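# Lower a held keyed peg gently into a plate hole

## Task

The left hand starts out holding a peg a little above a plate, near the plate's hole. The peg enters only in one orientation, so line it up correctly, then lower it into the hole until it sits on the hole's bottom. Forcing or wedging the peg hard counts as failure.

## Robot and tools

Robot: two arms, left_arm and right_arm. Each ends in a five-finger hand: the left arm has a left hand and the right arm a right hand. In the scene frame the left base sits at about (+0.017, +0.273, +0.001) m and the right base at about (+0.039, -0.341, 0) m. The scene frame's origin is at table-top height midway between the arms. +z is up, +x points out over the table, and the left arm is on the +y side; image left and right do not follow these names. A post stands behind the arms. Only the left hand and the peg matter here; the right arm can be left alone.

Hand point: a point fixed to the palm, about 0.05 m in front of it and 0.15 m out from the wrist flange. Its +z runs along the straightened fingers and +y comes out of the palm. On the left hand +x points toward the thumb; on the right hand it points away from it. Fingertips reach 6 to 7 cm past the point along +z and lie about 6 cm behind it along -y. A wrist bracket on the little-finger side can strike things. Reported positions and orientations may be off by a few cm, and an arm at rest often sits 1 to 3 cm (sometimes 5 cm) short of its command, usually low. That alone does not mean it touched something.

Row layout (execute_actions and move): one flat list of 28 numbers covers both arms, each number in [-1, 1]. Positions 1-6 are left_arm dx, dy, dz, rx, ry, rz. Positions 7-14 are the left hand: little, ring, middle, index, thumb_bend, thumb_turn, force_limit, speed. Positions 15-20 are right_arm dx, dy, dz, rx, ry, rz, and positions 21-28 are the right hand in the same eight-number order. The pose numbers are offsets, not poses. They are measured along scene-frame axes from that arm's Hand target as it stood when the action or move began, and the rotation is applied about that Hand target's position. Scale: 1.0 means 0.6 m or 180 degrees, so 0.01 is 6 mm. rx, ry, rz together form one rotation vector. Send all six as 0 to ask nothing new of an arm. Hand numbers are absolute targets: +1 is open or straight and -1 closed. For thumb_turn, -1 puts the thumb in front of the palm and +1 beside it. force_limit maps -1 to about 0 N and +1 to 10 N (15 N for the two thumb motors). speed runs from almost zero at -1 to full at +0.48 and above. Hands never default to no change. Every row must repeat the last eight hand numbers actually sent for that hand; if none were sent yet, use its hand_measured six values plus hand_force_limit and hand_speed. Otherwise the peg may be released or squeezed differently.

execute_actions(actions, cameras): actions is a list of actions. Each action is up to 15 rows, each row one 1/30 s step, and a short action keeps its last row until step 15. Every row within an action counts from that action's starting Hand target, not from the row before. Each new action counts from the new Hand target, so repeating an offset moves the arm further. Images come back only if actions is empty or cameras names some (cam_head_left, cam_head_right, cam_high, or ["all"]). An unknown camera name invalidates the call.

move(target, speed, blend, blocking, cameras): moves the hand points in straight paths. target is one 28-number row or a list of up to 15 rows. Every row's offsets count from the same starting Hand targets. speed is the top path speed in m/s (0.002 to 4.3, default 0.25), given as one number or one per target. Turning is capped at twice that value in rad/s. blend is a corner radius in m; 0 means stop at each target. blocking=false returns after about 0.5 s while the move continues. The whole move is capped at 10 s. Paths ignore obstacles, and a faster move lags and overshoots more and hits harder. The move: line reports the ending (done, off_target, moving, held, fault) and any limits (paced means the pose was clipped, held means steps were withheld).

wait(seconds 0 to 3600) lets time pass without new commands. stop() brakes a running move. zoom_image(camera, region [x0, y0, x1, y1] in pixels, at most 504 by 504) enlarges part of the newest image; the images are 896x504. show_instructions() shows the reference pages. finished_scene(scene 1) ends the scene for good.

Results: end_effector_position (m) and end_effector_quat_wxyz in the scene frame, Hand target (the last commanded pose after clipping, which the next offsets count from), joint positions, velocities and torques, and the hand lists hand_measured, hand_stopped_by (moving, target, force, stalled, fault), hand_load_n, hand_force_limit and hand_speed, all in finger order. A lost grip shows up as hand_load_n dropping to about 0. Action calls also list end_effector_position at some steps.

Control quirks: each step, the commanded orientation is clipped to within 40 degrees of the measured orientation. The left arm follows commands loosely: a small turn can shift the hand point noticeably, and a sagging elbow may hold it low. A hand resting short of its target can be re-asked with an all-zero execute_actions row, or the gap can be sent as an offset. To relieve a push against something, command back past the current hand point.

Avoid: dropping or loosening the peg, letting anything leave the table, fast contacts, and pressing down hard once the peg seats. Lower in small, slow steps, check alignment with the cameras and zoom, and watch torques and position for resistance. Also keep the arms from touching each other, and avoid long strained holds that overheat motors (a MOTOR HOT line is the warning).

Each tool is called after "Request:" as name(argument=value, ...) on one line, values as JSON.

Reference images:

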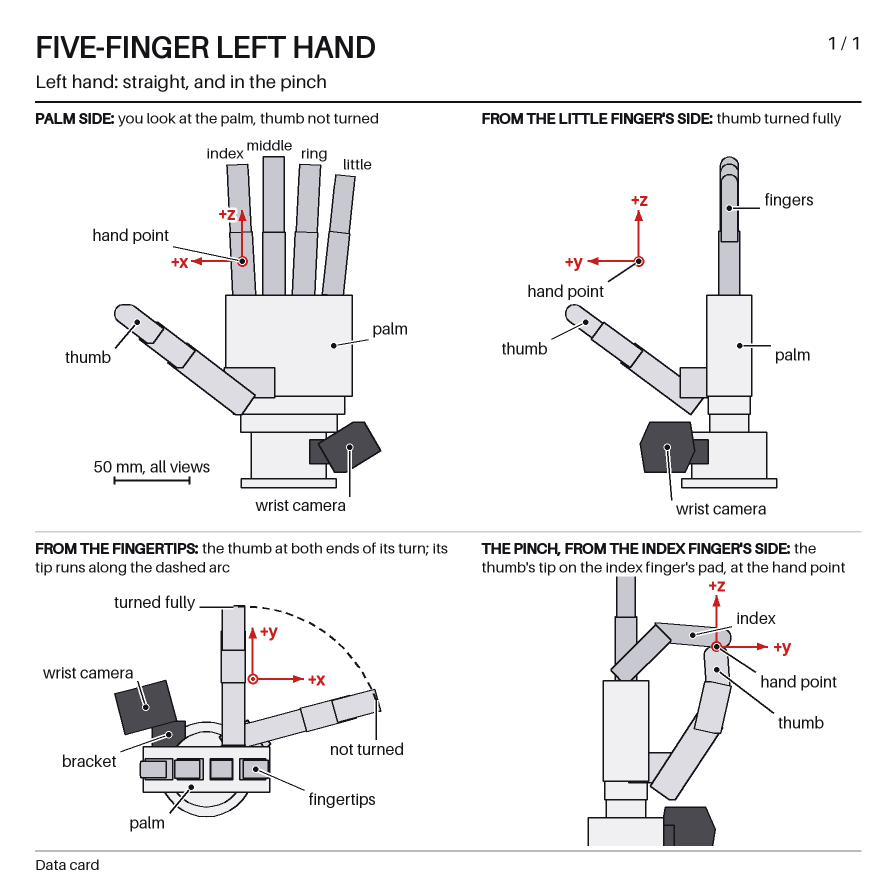

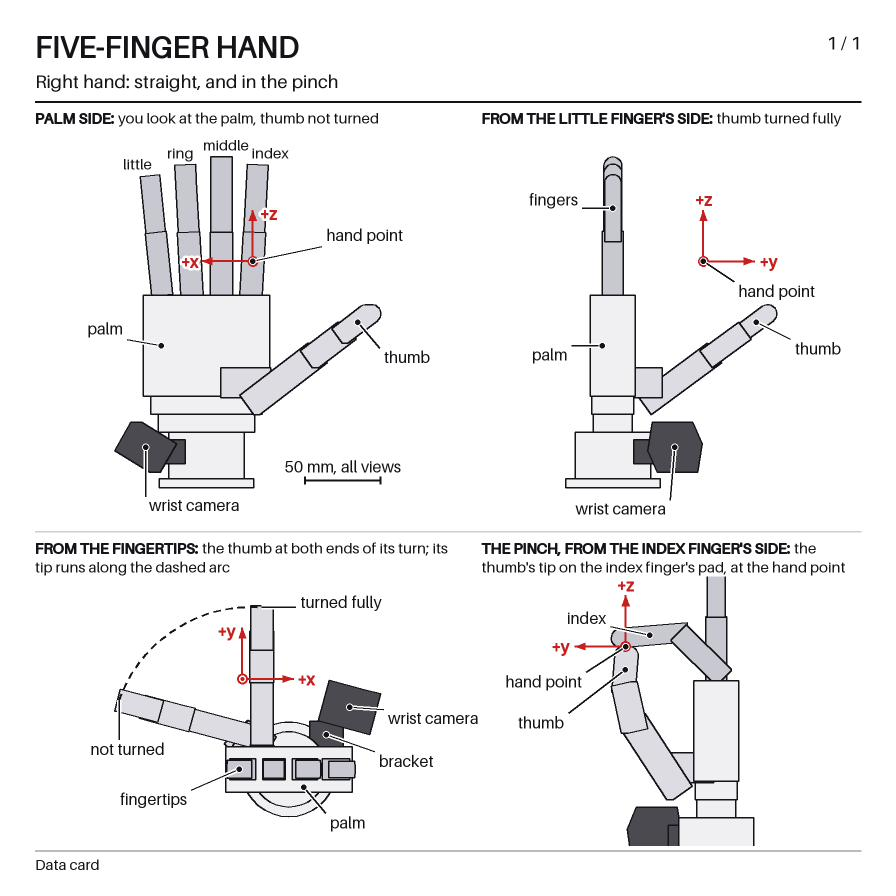

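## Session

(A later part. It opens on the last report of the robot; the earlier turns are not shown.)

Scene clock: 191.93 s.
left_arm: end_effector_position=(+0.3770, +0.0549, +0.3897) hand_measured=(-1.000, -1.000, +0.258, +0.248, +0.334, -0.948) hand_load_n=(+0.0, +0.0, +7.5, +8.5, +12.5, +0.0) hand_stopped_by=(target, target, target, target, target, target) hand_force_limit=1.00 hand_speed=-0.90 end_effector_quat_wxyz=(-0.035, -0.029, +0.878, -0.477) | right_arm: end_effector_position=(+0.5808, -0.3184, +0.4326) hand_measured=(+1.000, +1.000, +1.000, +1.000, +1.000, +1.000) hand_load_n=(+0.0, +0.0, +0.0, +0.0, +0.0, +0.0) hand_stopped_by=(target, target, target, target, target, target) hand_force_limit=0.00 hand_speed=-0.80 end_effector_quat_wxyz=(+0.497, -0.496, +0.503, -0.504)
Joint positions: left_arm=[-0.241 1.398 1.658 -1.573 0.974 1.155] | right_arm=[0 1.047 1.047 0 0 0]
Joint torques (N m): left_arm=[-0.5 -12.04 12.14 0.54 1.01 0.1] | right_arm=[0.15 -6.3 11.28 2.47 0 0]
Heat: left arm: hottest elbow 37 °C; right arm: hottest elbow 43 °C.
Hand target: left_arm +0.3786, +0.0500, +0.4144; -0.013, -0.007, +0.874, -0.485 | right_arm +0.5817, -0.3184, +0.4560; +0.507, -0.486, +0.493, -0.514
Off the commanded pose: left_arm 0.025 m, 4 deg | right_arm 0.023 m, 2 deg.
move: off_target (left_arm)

Request:
move(target=[0.152,-0.317,-0.13,0,0,0.4506,-1.0,-1.0,0.256,0.246,0.326,-0.948,1.0,-0.9,0,0,0,0,0,0,1,1,1,1,1,1,0,-0.8], speed=0.25, cameras=["all"])

Request:
zoom_image(camera="cam_high", region=[420, 80, 560, 200])

Request:
zoom_image(camera="cam_head_left", region=[430, 200, 530, 290])

Scene clock: 204.20 s.
left_arm: end_effector_position=(+0.4614, -0.1251, +0.3067) hand_measured=(-1.000, -1.000, +0.258, +0.248, +0.334, -0.948) hand_load_n=(+0.5, +0.0, +7.5, +9.0, +12.5, +0.5) hand_stopped_by=(target, target, target, target, target, target) hand_force_limit=1.00 hand_speed=-0.90 end_effector_quat_wxyz=(+0.307, -0.569, +0.676, -0.352) | right_arm: end_effector_position=(+0.5808, -0.3184, +0.4326) hand_measured=(+1.000, +1.000, +1.000, +1.000, +1.000, +1.000) hand_load_n=(+0.0, +0.0, +0.0, +0.0, +0.0, -0.5) hand_stopped_by=(target, target, target, target, target, target) hand_force_limit=0.00 hand_speed=-0.80 end_effector_quat_wxyz=(+0.497, -0.496, +0.503, -0.504)
Joint positions: left_arm=[-0.851 1.436 1.434 -0.713 -0.538 -0.401] | right_arm=[0 1.047 1.047 0 0 0]
Joint torques (N m): left_arm=[-0.38 -12.51 13.67 1.65 -0.46 -0.17] | right_arm=[0.15 -6.3 11.26 2.47 -0.01 0]
Heat: left arm: hottest elbow 39 °C; right arm: hottest elbow 43 °C.
Hand target: left_arm +0.4700, -0.1401, +0.3365; +0.306, -0.574, +0.660, -0.377 | right_arm +0.5817, -0.3184, +0.4560; +0.507, -0.486, +0.493, -0.514
Off the commanded pose: left_arm 0.034 m, 3 deg | right_arm 0.023 m, 2 deg.
move: off_target (left_arm)

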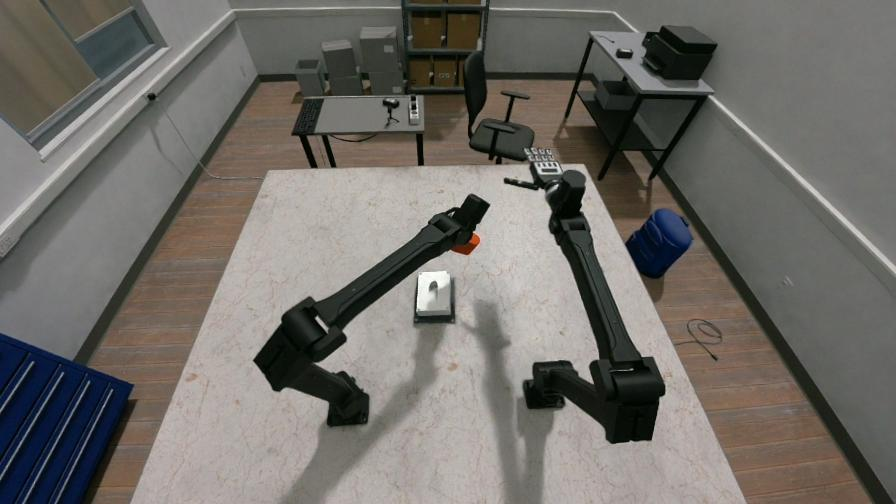

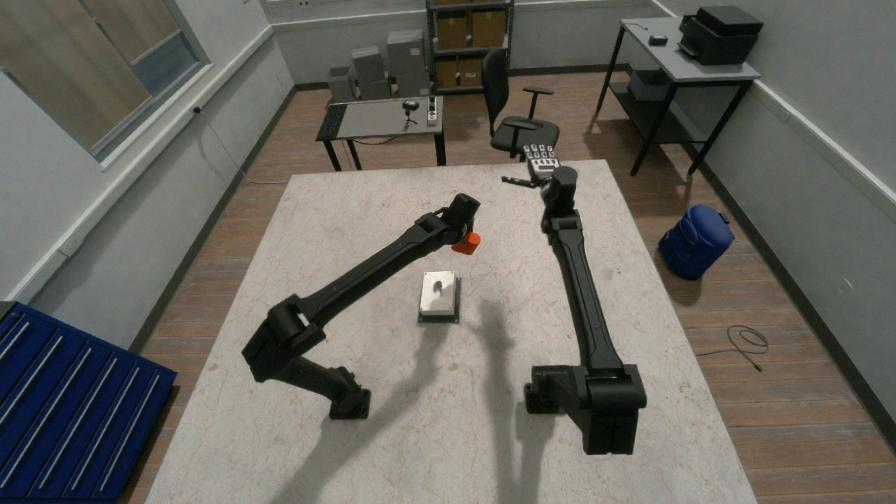

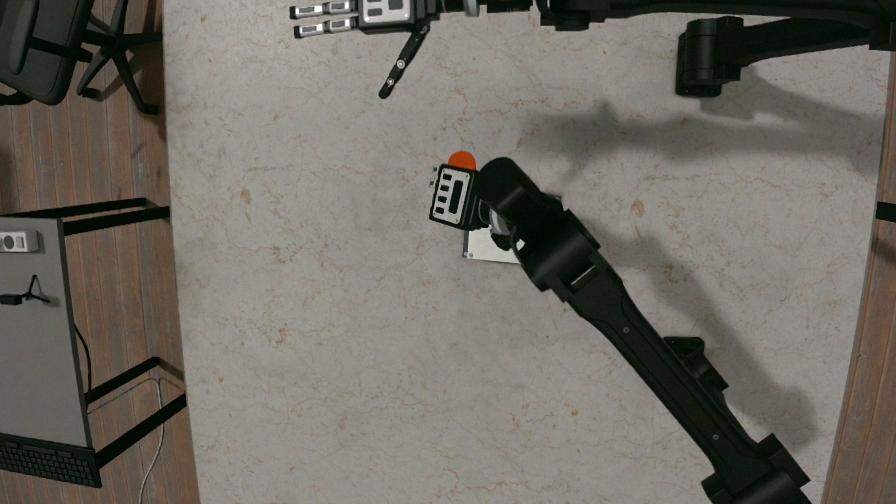

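Scaled by 3.600 from the camera's image (finer frame: 1280x720).

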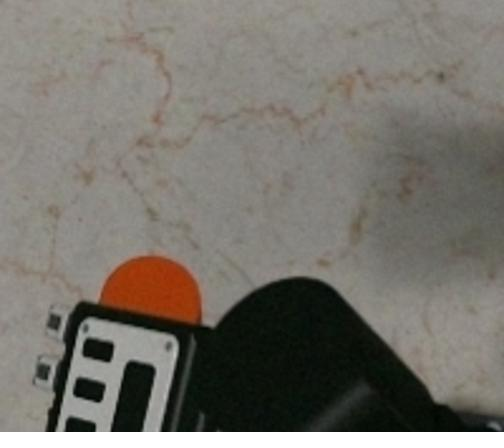

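Scaled by 5.040 from the camera's image (finer frame: 1280x720).

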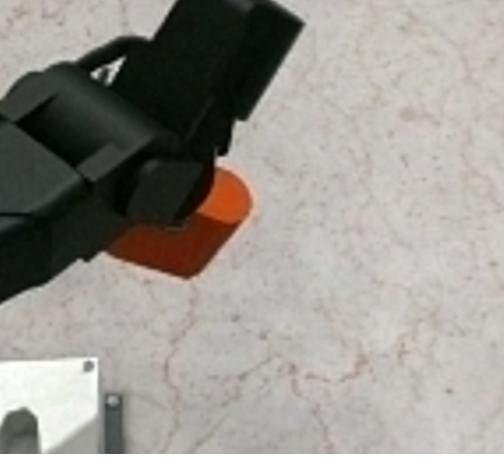

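Request:
move(target=[0.25,0.05,-0.15,0,0,0,-1.0,-1.0,0.256,0.246,0.326,-0.948,1.0,-0.9,0,0,0,0,0,0,1,1,1,1,1,1,0,-0.8], speed=0.2, cameras=["all"])

Request:
zoom_image(camera="cam_high", region=[340, 120, 480, 240])

Request:
zoom_image(camera="cam_head_left", region=[430, 170, 530, 260])

Request:
zoom_image(camera="cam_head_right", region=[430, 170, 530, 260])

Scene clock: 216.20 s.
left_arm: end_effector_position=(+0.5984, -0.0987, +0.2145) hand_measured=(-1.000, -1.000, +0.258, +0.248, +0.334, -0.948) hand_load_n=(+0.0, +0.0, +7.5, +8.5, +12.5, +0.5) hand_stopped_by=(target, target, target, target, target, target) hand_force_limit=1.00 hand_speed=-0.90 end_effector_quat_wxyz=(+0.295, -0.582, +0.673, -0.348) | right_arm: end_effector_position=(+0.5808, -0.3184, +0.4326) hand_measured=(+1.000, +1.000, +1.000, +1.000, +1.000, +1.000) hand_load_n=(+0.0, +0.0, +0.0, +0.0, +0.0, -0.5) hand_stopped_by=(target, target, target, target, target, target) hand_force_limit=0.00 hand_speed=-0.80 end_effector_quat_wxyz=(+0.497, -0.496, +0.503, -0.504)
Joint positions: left_arm=[-0.634 1.686 1.484 -0.471 -0.361 -0.284] | right_arm=[0 1.047 1.047 0 0 0]
Joint torques (N m): left_arm=[0.56 -16.38 13.44 2.61 -0.17 0.11] | right_arm=[0.15 -6.24 11.26 2.45 0 0]
Heat: left arm: hottest elbow 40 °C; right arm: hottest elbow 43 °C.
Hand target: left_arm +0.6199, -0.1103, +0.2465; +0.306, -0.574, +0.660, -0.377 | right_arm +0.5817, -0.3184, +0.4560; +0.507, -0.486, +0.493, -0.514
Off the commanded pose: left_arm 0.040 m, 4 deg | right_arm 0.023 m, 2 deg.
move: off_target (left_arm)

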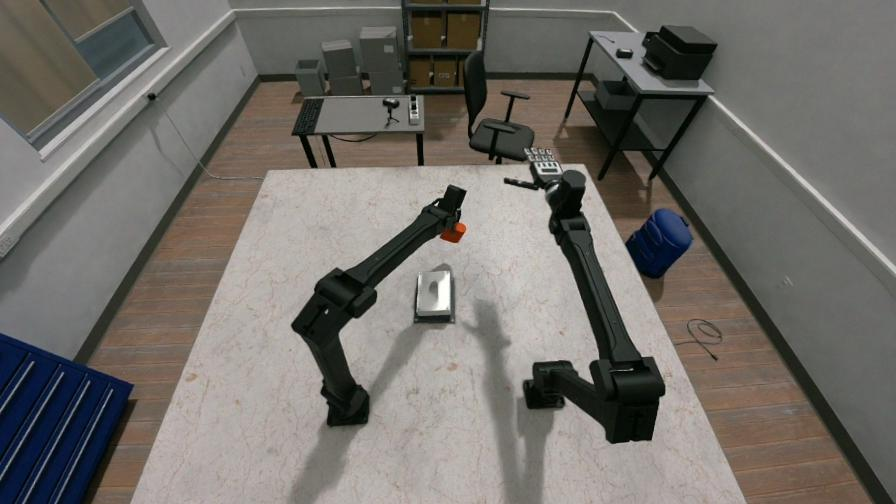

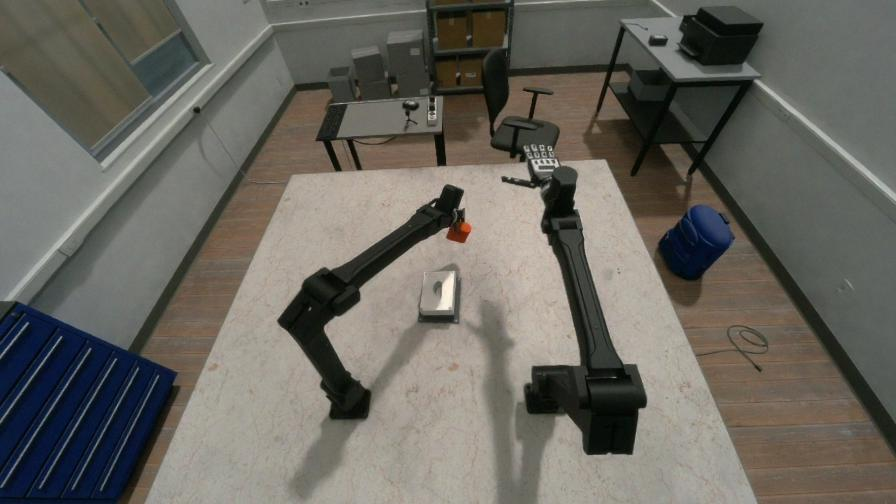

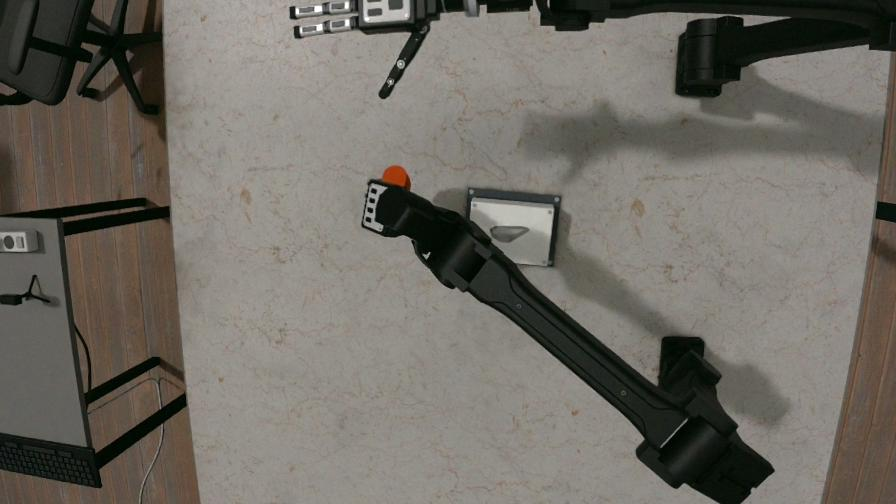

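Scaled by 3.600 from the camera's image (finer frame: 1280x720).

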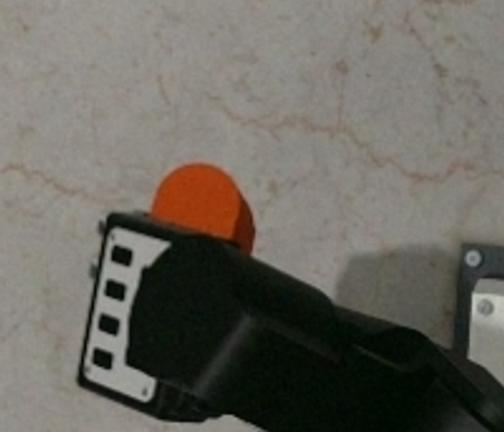

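Scaled by 5.040 from the camera's image (finer frame: 1280x720).

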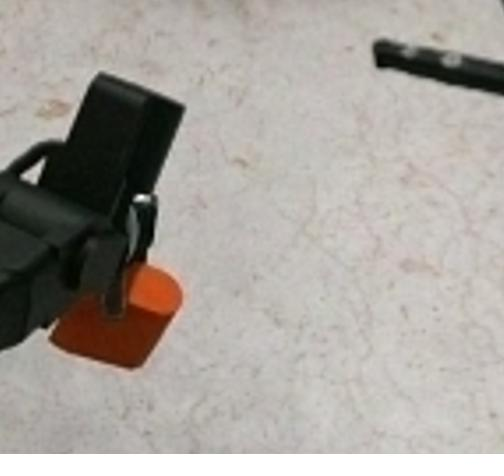

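Scaled by 5.040 from the camera's image (finer frame: 1280x720).

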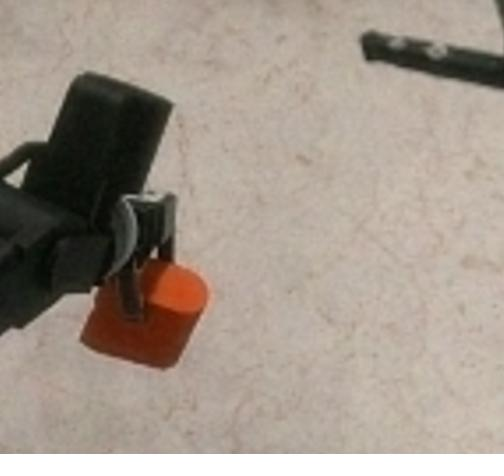

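Request:
move(target=[0,0,-0.1,-0.0026,-0.0165,0,-1.0,-1.0,0.256,0.246,0.326,-0.948,1.0,-0.9,0,0,0,0,0,0,1,1,1,1,1,1,0,-0.8], speed=0.1, cameras=["all"])

Request:
zoom_image(camera="cam_head_left", region=[430, 170, 530, 260])

Request:
zoom_image(camera="cam_head_right", region=[430, 170, 530, 260])

Scene clock: 227.43 s.
left_arm: end_effector_position=(+0.6176, -0.1079, +0.1867) hand_measured=(-1.000, -1.000, +0.258, +0.248, +0.334, -0.948) hand_load_n=(+0.0, +0.0, +7.5, +8.5, +12.5, +0.0) hand_stopped_by=(target, target, target, target, target, target) hand_force_limit=1.00 hand_speed=-0.90 end_effector_quat_wxyz=(+0.315, -0.571, +0.650, -0.390) | right_arm: end_effector_position=(+0.5808, -0.3184, +0.4326) hand_measured=(+1.000, +1.000, +1.000, +1.000, +1.000, +1.000) hand_load_n=(+0.0, +0.0, -0.5, +0.0, +0.0, +0.0) hand_stopped_by=(target, target, target, target, target, target) hand_force_limit=0.00 hand_speed=-0.80 end_effector_quat_wxyz=(+0.497, -0.496, +0.503, -0.504)
Joint positions: left_arm=[-0.634 1.72 1.396 -0.239 -0.374 -0.266] | right_arm=[0 1.047 1.047 0 0 0]
Joint torques (N m): left_arm=[-0.03 -17.08 8.34 2.78 -0.29 0.12] | right_arm=[0.15 -6.3 11.26 2.47 0 0]
Heat: left arm: hottest elbow 41 °C; right arm: hottest elbow 43 °C.
Hand target: left_arm +0.6199, -0.1102, +0.1865; +0.320, -0.565, +0.650, -0.395 | right_arm +0.5817, -0.3184, +0.4560; +0.507, -0.486, +0.493, -0.514
Off the commanded pose: left_arm 0.003 m, 1 deg | right_arm 0.023 m, 2 deg.
move: done

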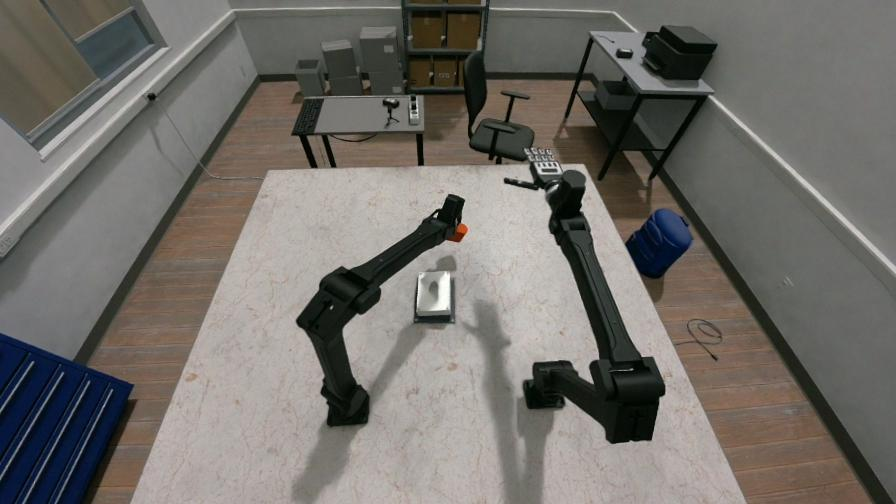

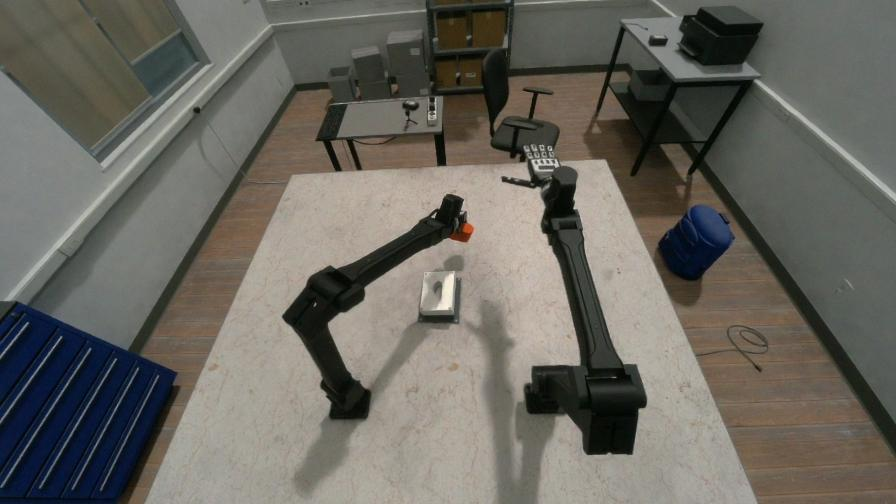

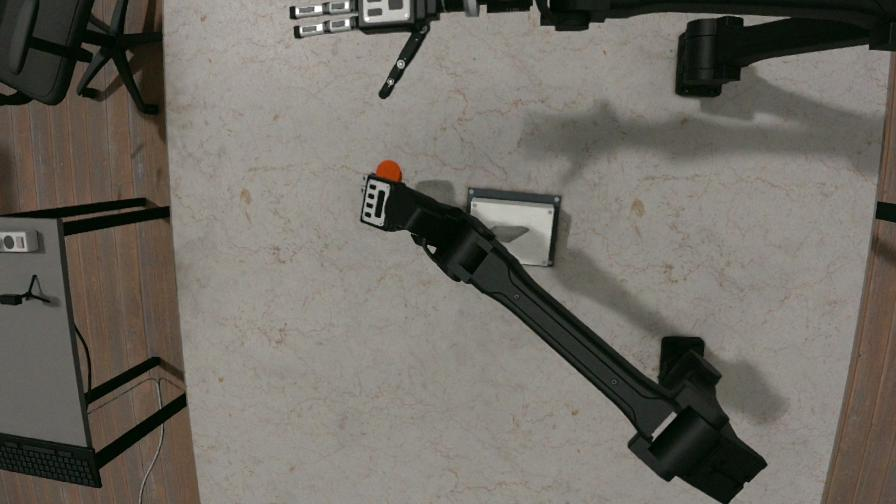

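Scaled by 5.040 from the camera's image (finer frame: 1280x720).

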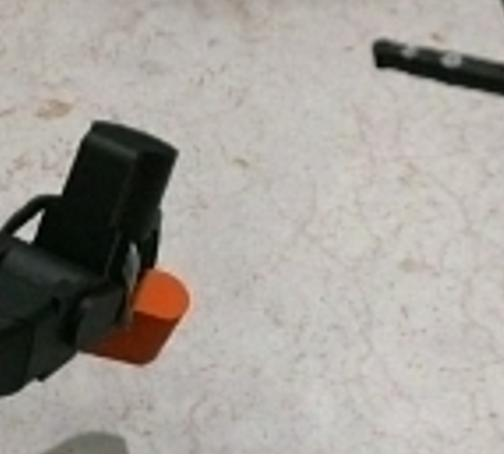

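Scaled by 5.040 from the camera's image (finer frame: 1280x720).

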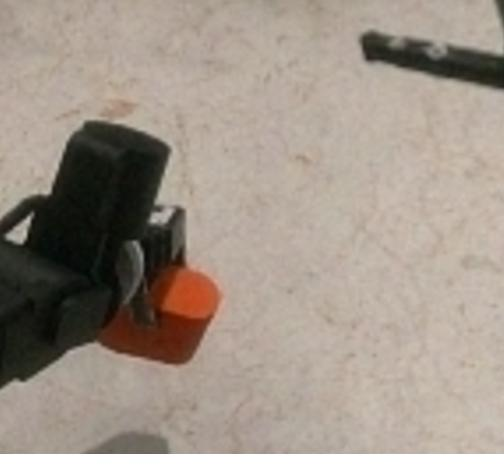

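Request:
move(target=[0,0,-0.07,0.0026,0.0165,0,-1.0,-1.0,0.256,0.246,0.326,-0.948,1.0,-0.9,0,0,0,0,0,0,1,1,1,1,1,1,0,-0.8], speed=0.08, cameras=["all"])

Request:
zoom_image(camera="cam_head_left", region=[430, 170, 530, 260])

Request:
zoom_image(camera="cam_head_right", region=[430, 170, 530, 260])

Scene clock: 232.43 s.
left_arm: end_effector_position=(+0.6156, -0.1096, +0.1462) hand_measured=(-1.000, -1.000, +0.258, +0.248, +0.334, -0.948) hand_load_n=(+0.0, +0.0, +7.5, +8.5, +12.5, +0.0) hand_stopped_by=(target, target, target, target, target, target) hand_force_limit=1.00 hand_speed=-0.90 end_effector_quat_wxyz=(+0.305, -0.572, +0.665, -0.371) | right_arm: end_effector_position=(+0.5808, -0.3184, +0.4326) hand_measured=(+1.000, +1.000, +1.000, +1.000, +1.000, +1.000) hand_load_n=(+0.0, +0.0, +0.0, -0.5, +0.0, -0.5) hand_stopped_by=(target, target, target, target, target, target) hand_force_limit=0.00 hand_speed=-0.80 end_effector_quat_wxyz=(+0.497, -0.496, +0.503, -0.504)
Joint positions: left_arm=[-0.634 1.769 1.378 -0.223 -0.36 -0.266] | right_arm=[0 1.047 1.047 0 0 0]
Joint torques (N m): left_arm=[0.44 -17.26 8.1 2.71 -0.14 -0.04] | right_arm=[0.21 -6.3 11.26 2.5 0 -0.01]
Heat: left arm: hottest elbow 41 °C; right arm: hottest elbow 43 °C.
Hand target: left_arm +0.6198, -0.1101, +0.1443; +0.306, -0.574, +0.660, -0.377 | right_arm +0.5817, -0.3184, +0.4560; +0.507, -0.486, +0.493, -0.514
Off the commanded pose: left_arm 0.005 m, 1 deg | right_arm 0.023 m, 2 deg.
move: done

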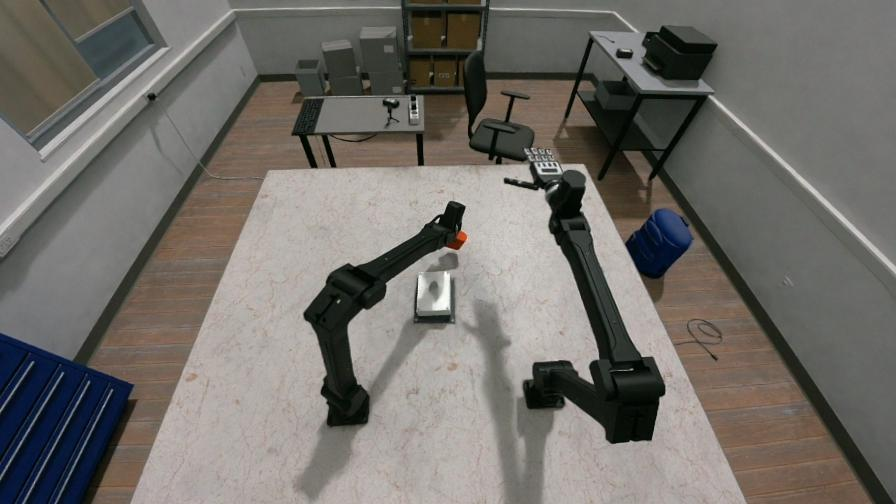

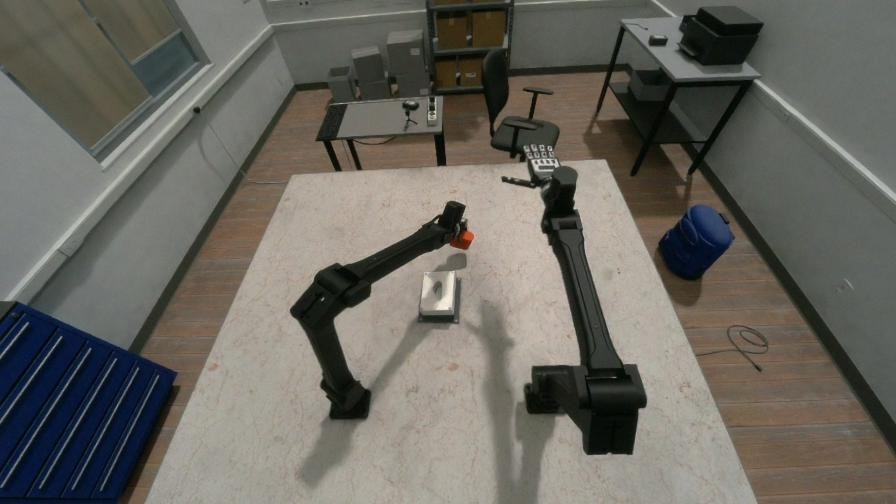

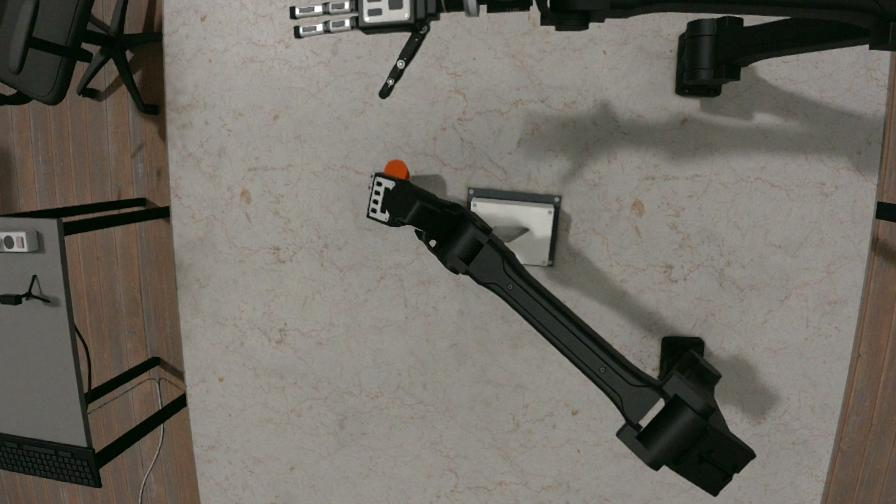

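Scaled by 5.040 from the camera's image (finer frame: 1280x720).

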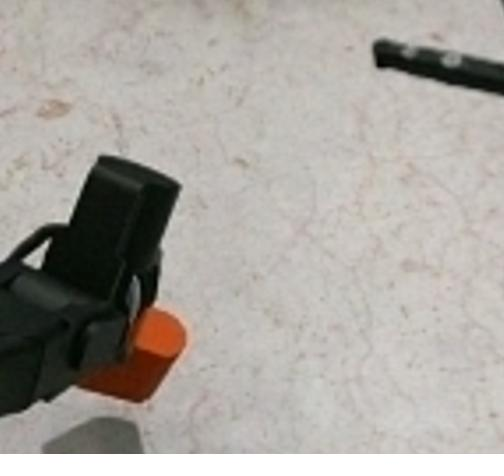

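Scaled by 5.040 from the camera's image (finer frame: 1280x720).

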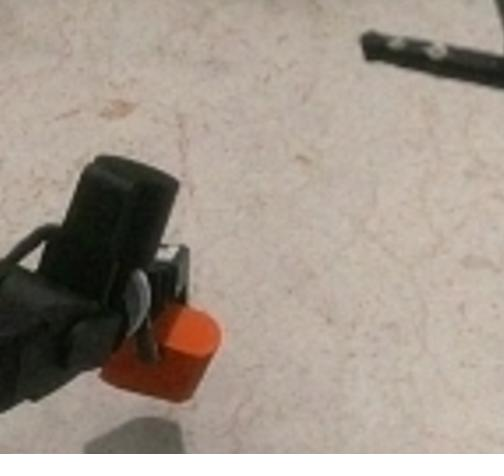

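Request:
move(target=[0,0,-0.06,0,0,0,-1.0,-1.0,0.256,0.246,0.326,-0.948,1.0,-0.9,0,0,0,0,0,0,1,1,1,1,1,1,0,-0.8], speed=0.06, cameras=["all"])

Request:
zoom_image(camera="cam_head_left", region=[430, 200, 510, 280])

Request:
zoom_image(camera="cam_head_right", region=[430, 200, 510, 280])

Scene clock: 237.70 s.
left_arm: end_effector_position=(+0.6168, -0.1106, +0.1165) hand_measured=(-1.000, -1.000, +0.258, +0.248, +0.334, -0.948) hand_load_n=(+0.0, +0.0, +7.0, +8.5, +12.5, +0.0) hand_stopped_by=(target, target, target, target, target, target) hand_force_limit=1.00 hand_speed=-0.90 end_effector_quat_wxyz=(+0.306, -0.571, +0.663, -0.375) | right_arm: end_effector_position=(+0.5808, -0.3184, +0.4326) hand_measured=(+1.000, +1.000, +1.000, +1.000, +1.000, +1.000) hand_load_n=(-0.5, +0.0, +0.0, +0.0, +0.0, +0.0) hand_stopped_by=(target, target, target, target, target, target) hand_force_limit=0.00 hand_speed=-0.80 end_effector_quat_wxyz=(+0.497, -0.496, +0.503, -0.504)
Joint positions: left_arm=[-0.634 1.802 1.334 -0.137 -0.36 -0.266] | right_arm=[0 1.047 1.047 0 0 0]
Joint torques (N m): left_arm=[0.44 -16.91 7.62 2.74 -0.16 -0.04] | right_arm=[0.21 -6.3 11.26 2.48 0 -0.01]
Heat: left arm: hottest elbow 41 °C; right arm: hottest elbow 43 °C.
Hand target: left_arm +0.6198, -0.1102, +0.1084; +0.306, -0.574, +0.660, -0.377 | right_arm +0.5817, -0.3184, +0.4560; +0.507, -0.486, +0.493, -0.514
Off the commanded pose: left_arm 0.009 m, 0 deg | right_arm 0.023 m, 2 deg.
move: done

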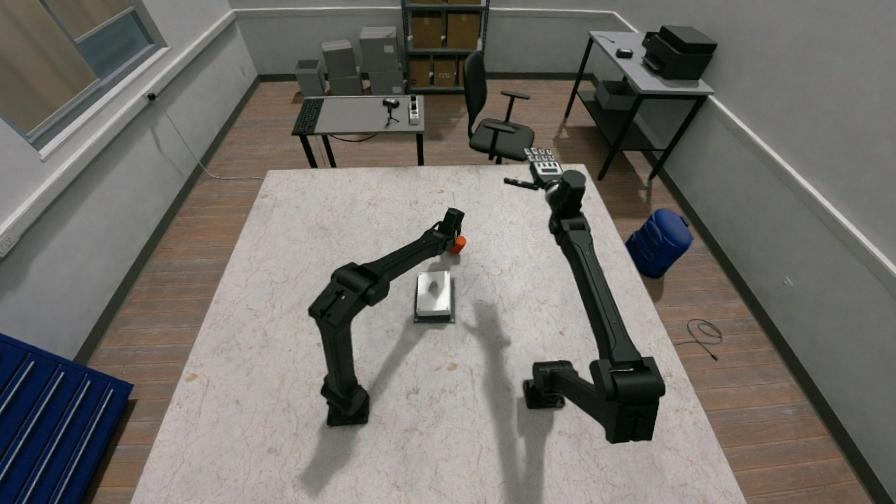

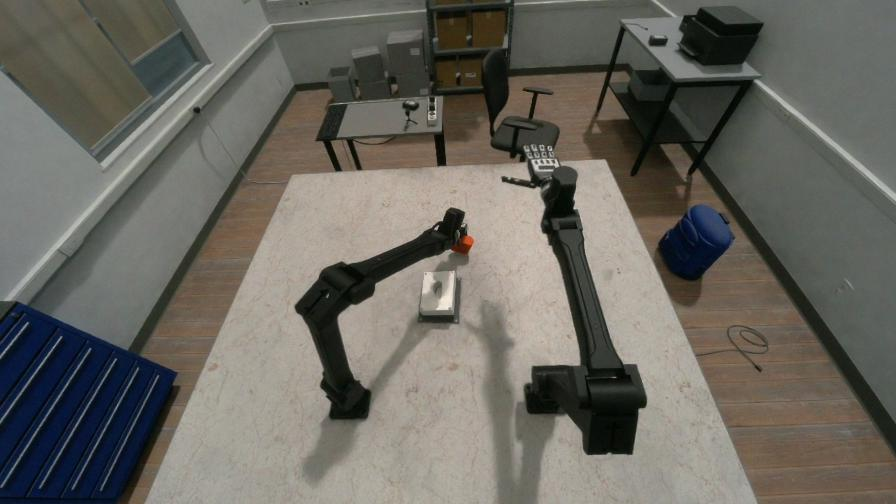

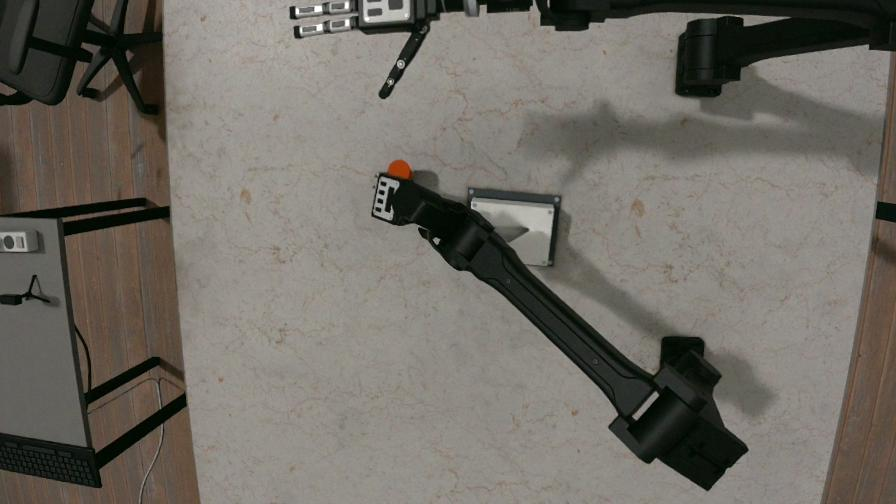

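Scaled by 6.300 from the camera's image (finer frame: 1280x720).

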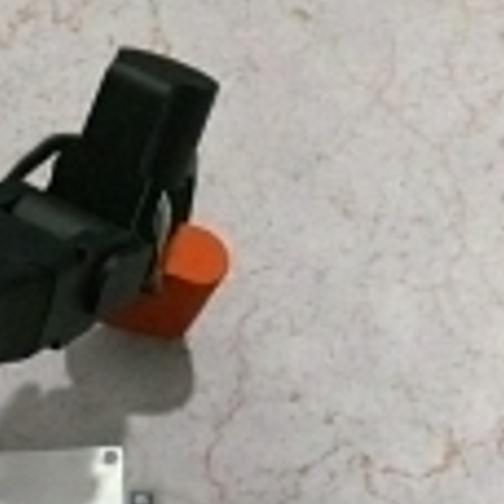

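Scaled by 6.300 from the camera's image (finer frame: 1280x720).

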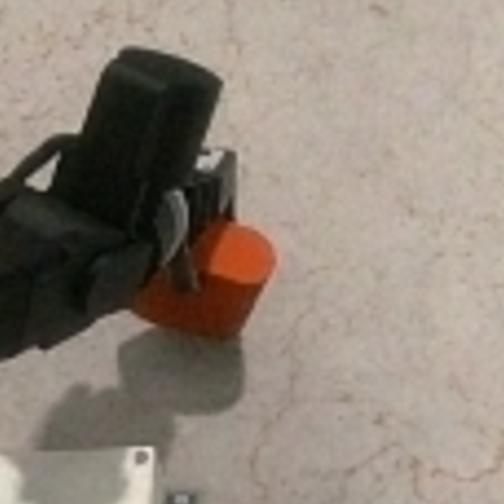

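Request:
move(target=[0,0,-0.02,0,0,0,-1.0,-1.0,0.256,0.246,0.326,-0.948,1.0,-0.9,0,0,0,0,0,0,1,1,1,1,1,1,0,-0.8], speed=0.04, cameras=["cam_head_left"])

Request:
zoom_image(camera="cam_head_left", region=[430, 200, 510, 280])

Scene clock: 243.87 s.
left_arm: end_effector_position=(+0.6191, -0.1123, +0.1154) hand_measured=(-1.000, -1.000, +0.258, +0.248, +0.334, -0.948) hand_load_n=(+0.0, +0.0, +7.5, +8.5, +12.0, +0.0) hand_stopped_by=(target, target, target, target, target, target) hand_force_limit=1.00 hand_speed=-0.90 end_effector_quat_wxyz=(+0.308, -0.570, +0.658, -0.383) | right_arm: end_effector_position=(+0.5808, -0.3184, +0.4326) hand_measured=(+1.000, +1.000, +1.000, +1.000, +1.000, +1.000) hand_load_n=(+0.0, +0.0, +0.0, +0.0, +0.0, -0.5) hand_stopped_by=(target, target, target, target, target, target) hand_force_limit=0.00 hand_speed=-0.80 end_effector_quat_wxyz=(+0.497, -0.496, +0.503, -0.504)
Joint positions: left_arm=[-0.634 1.806 1.325 -0.104 -0.359 -0.266] | right_arm=[0 1.047 1.047 0 0 0]
Joint torques (N m): left_arm=[0.44 -16.09 7.17 2.65 -0.16 -0.04] | right_arm=[0.09 -6.3 11.26 2.48 0 -0.01]
Heat: left arm: hottest elbow 40 °C; right arm: hottest elbow 44 °C.
Hand target: left_arm +0.6199, -0.1103, +0.0965; +0.305, -0.574, +0.660, -0.377 | right_arm +0.5817, -0.3184, +0.4560; +0.507, -0.486, +0.493, -0.514
Off the commanded pose: left_arm 0.019 m, 1 deg | right_arm 0.023 m, 2 deg.
move: off_target (left_arm)

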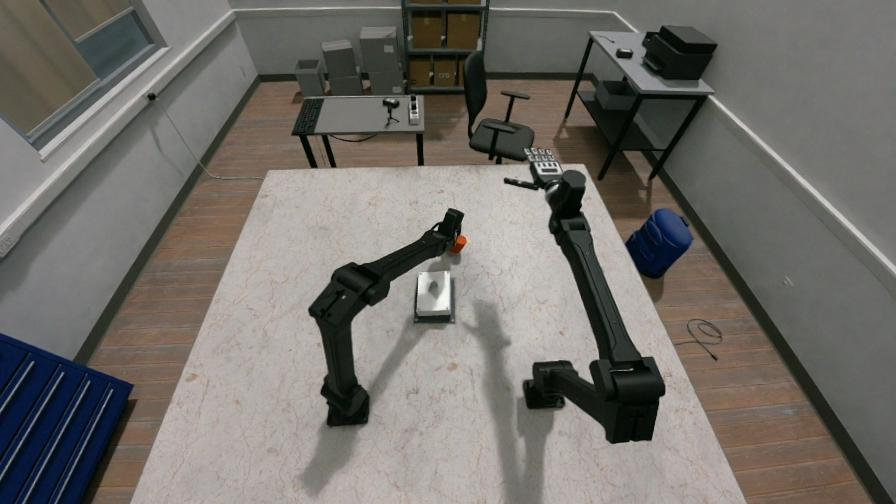

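Scaled by 6.300 from the camera's image (finer frame: 1280x720).

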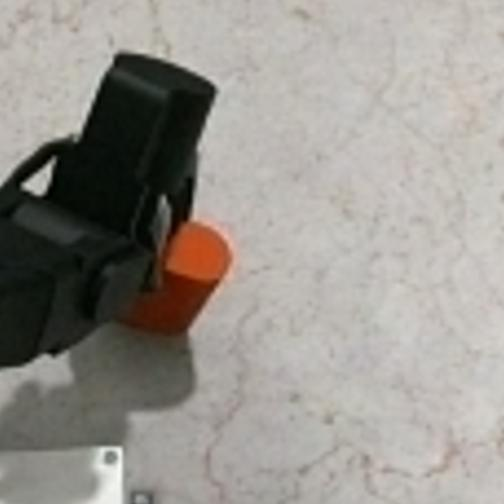

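Request:
move(target=[0,0,0.025,0,0,0,-1.0,-1.0,0.256,0.246,0.326,-0.948,1.0,-0.9,0,0,0,0,0,0,1,1,1,1,1,1,0,-0.8], speed=0.04, cameras=["all"])

Request:
zoom_image(camera="cam_head_left", region=[440, 215, 500, 275])

Request:
zoom_image(camera="cam_head_right", region=[440, 215, 500, 275])

Scene clock: 251.93 s.
left_arm: end_effector_position=(+0.6185, -0.1119, +0.1147) hand_measured=(-1.000, -1.000, +0.258, +0.248, +0.334, -0.948) hand_load_n=(+0.0, +0.0, +7.0, +9.0, +12.5, +0.5) hand_stopped_by=(target, target, target, target, target, target) hand_force_limit=1.00 hand_speed=-0.90 end_effector_quat_wxyz=(+0.307, -0.570, +0.659, -0.382) | right_arm: end_effector_position=(+0.5808, -0.3184, +0.4326) hand_measured=(+1.000, +1.000, +1.000, +1.000, +1.000, +1.000) hand_load_n=(+0.0, +0.0, +0.0, +0.0, +0.0, +0.0) hand_stopped_by=(target, target, target, target, target, target) hand_force_limit=0.00 hand_speed=-0.80 end_effector_quat_wxyz=(+0.497, -0.496, +0.503, -0.504)
Joint positions: left_arm=[-0.634 1.806 1.325 -0.108 -0.359 -0.266] | right_arm=[0 1.047 1.047 0 0 0]
Joint torques (N m): left_arm=[0.5 -17.49 8.51 1.57 -0.17 -0.04] | right_arm=[0.15 -6.3 11.26 2.48 0 -0.01]
Heat: left arm: hottest elbow 41 °C; right arm: hottest elbow 44 °C.
Hand target: left_arm +0.6199, -0.1103, +0.1115; +0.306, -0.574, +0.660, -0.377 | right_arm +0.5817, -0.3184, +0.4560; +0.507, -0.486, +0.493, -0.514
Off the commanded pose: left_arm 0.004 m, 1 deg | right_arm 0.023 m, 2 deg.
move: done

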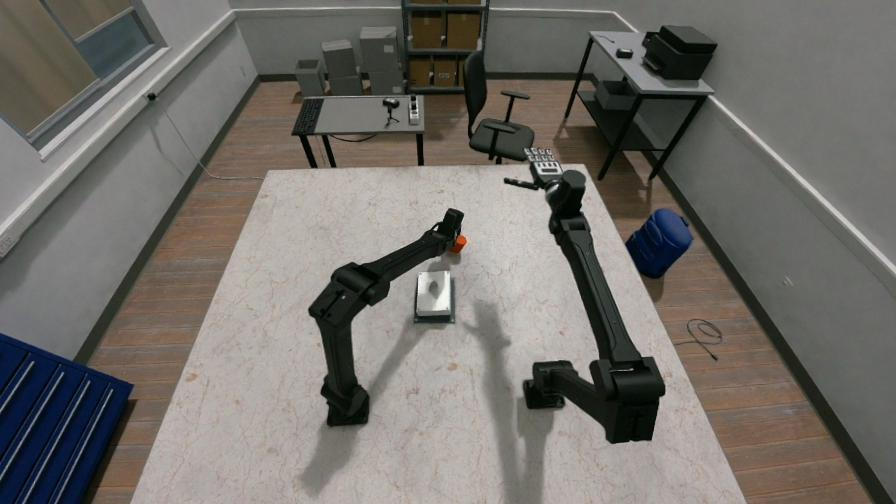

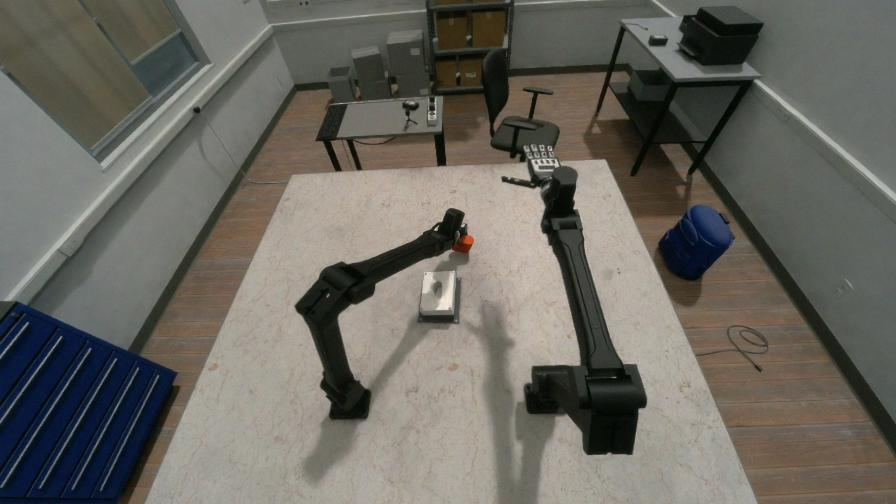

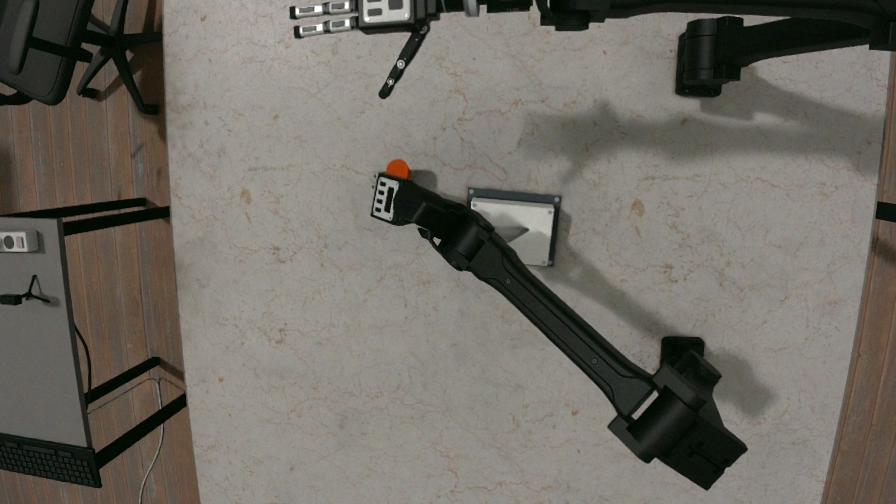

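Scaled by 8.400 from the camera's image (finer frame: 1280x720).

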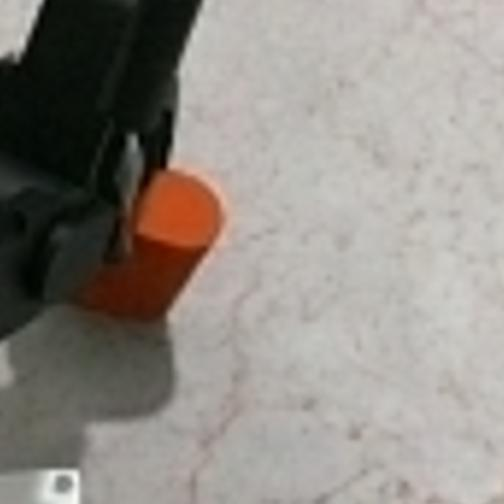

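Scaled by 8.400 from the camera's image (finer frame: 1280x720).

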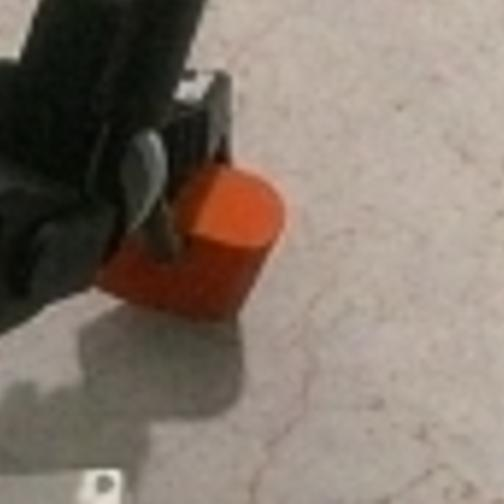

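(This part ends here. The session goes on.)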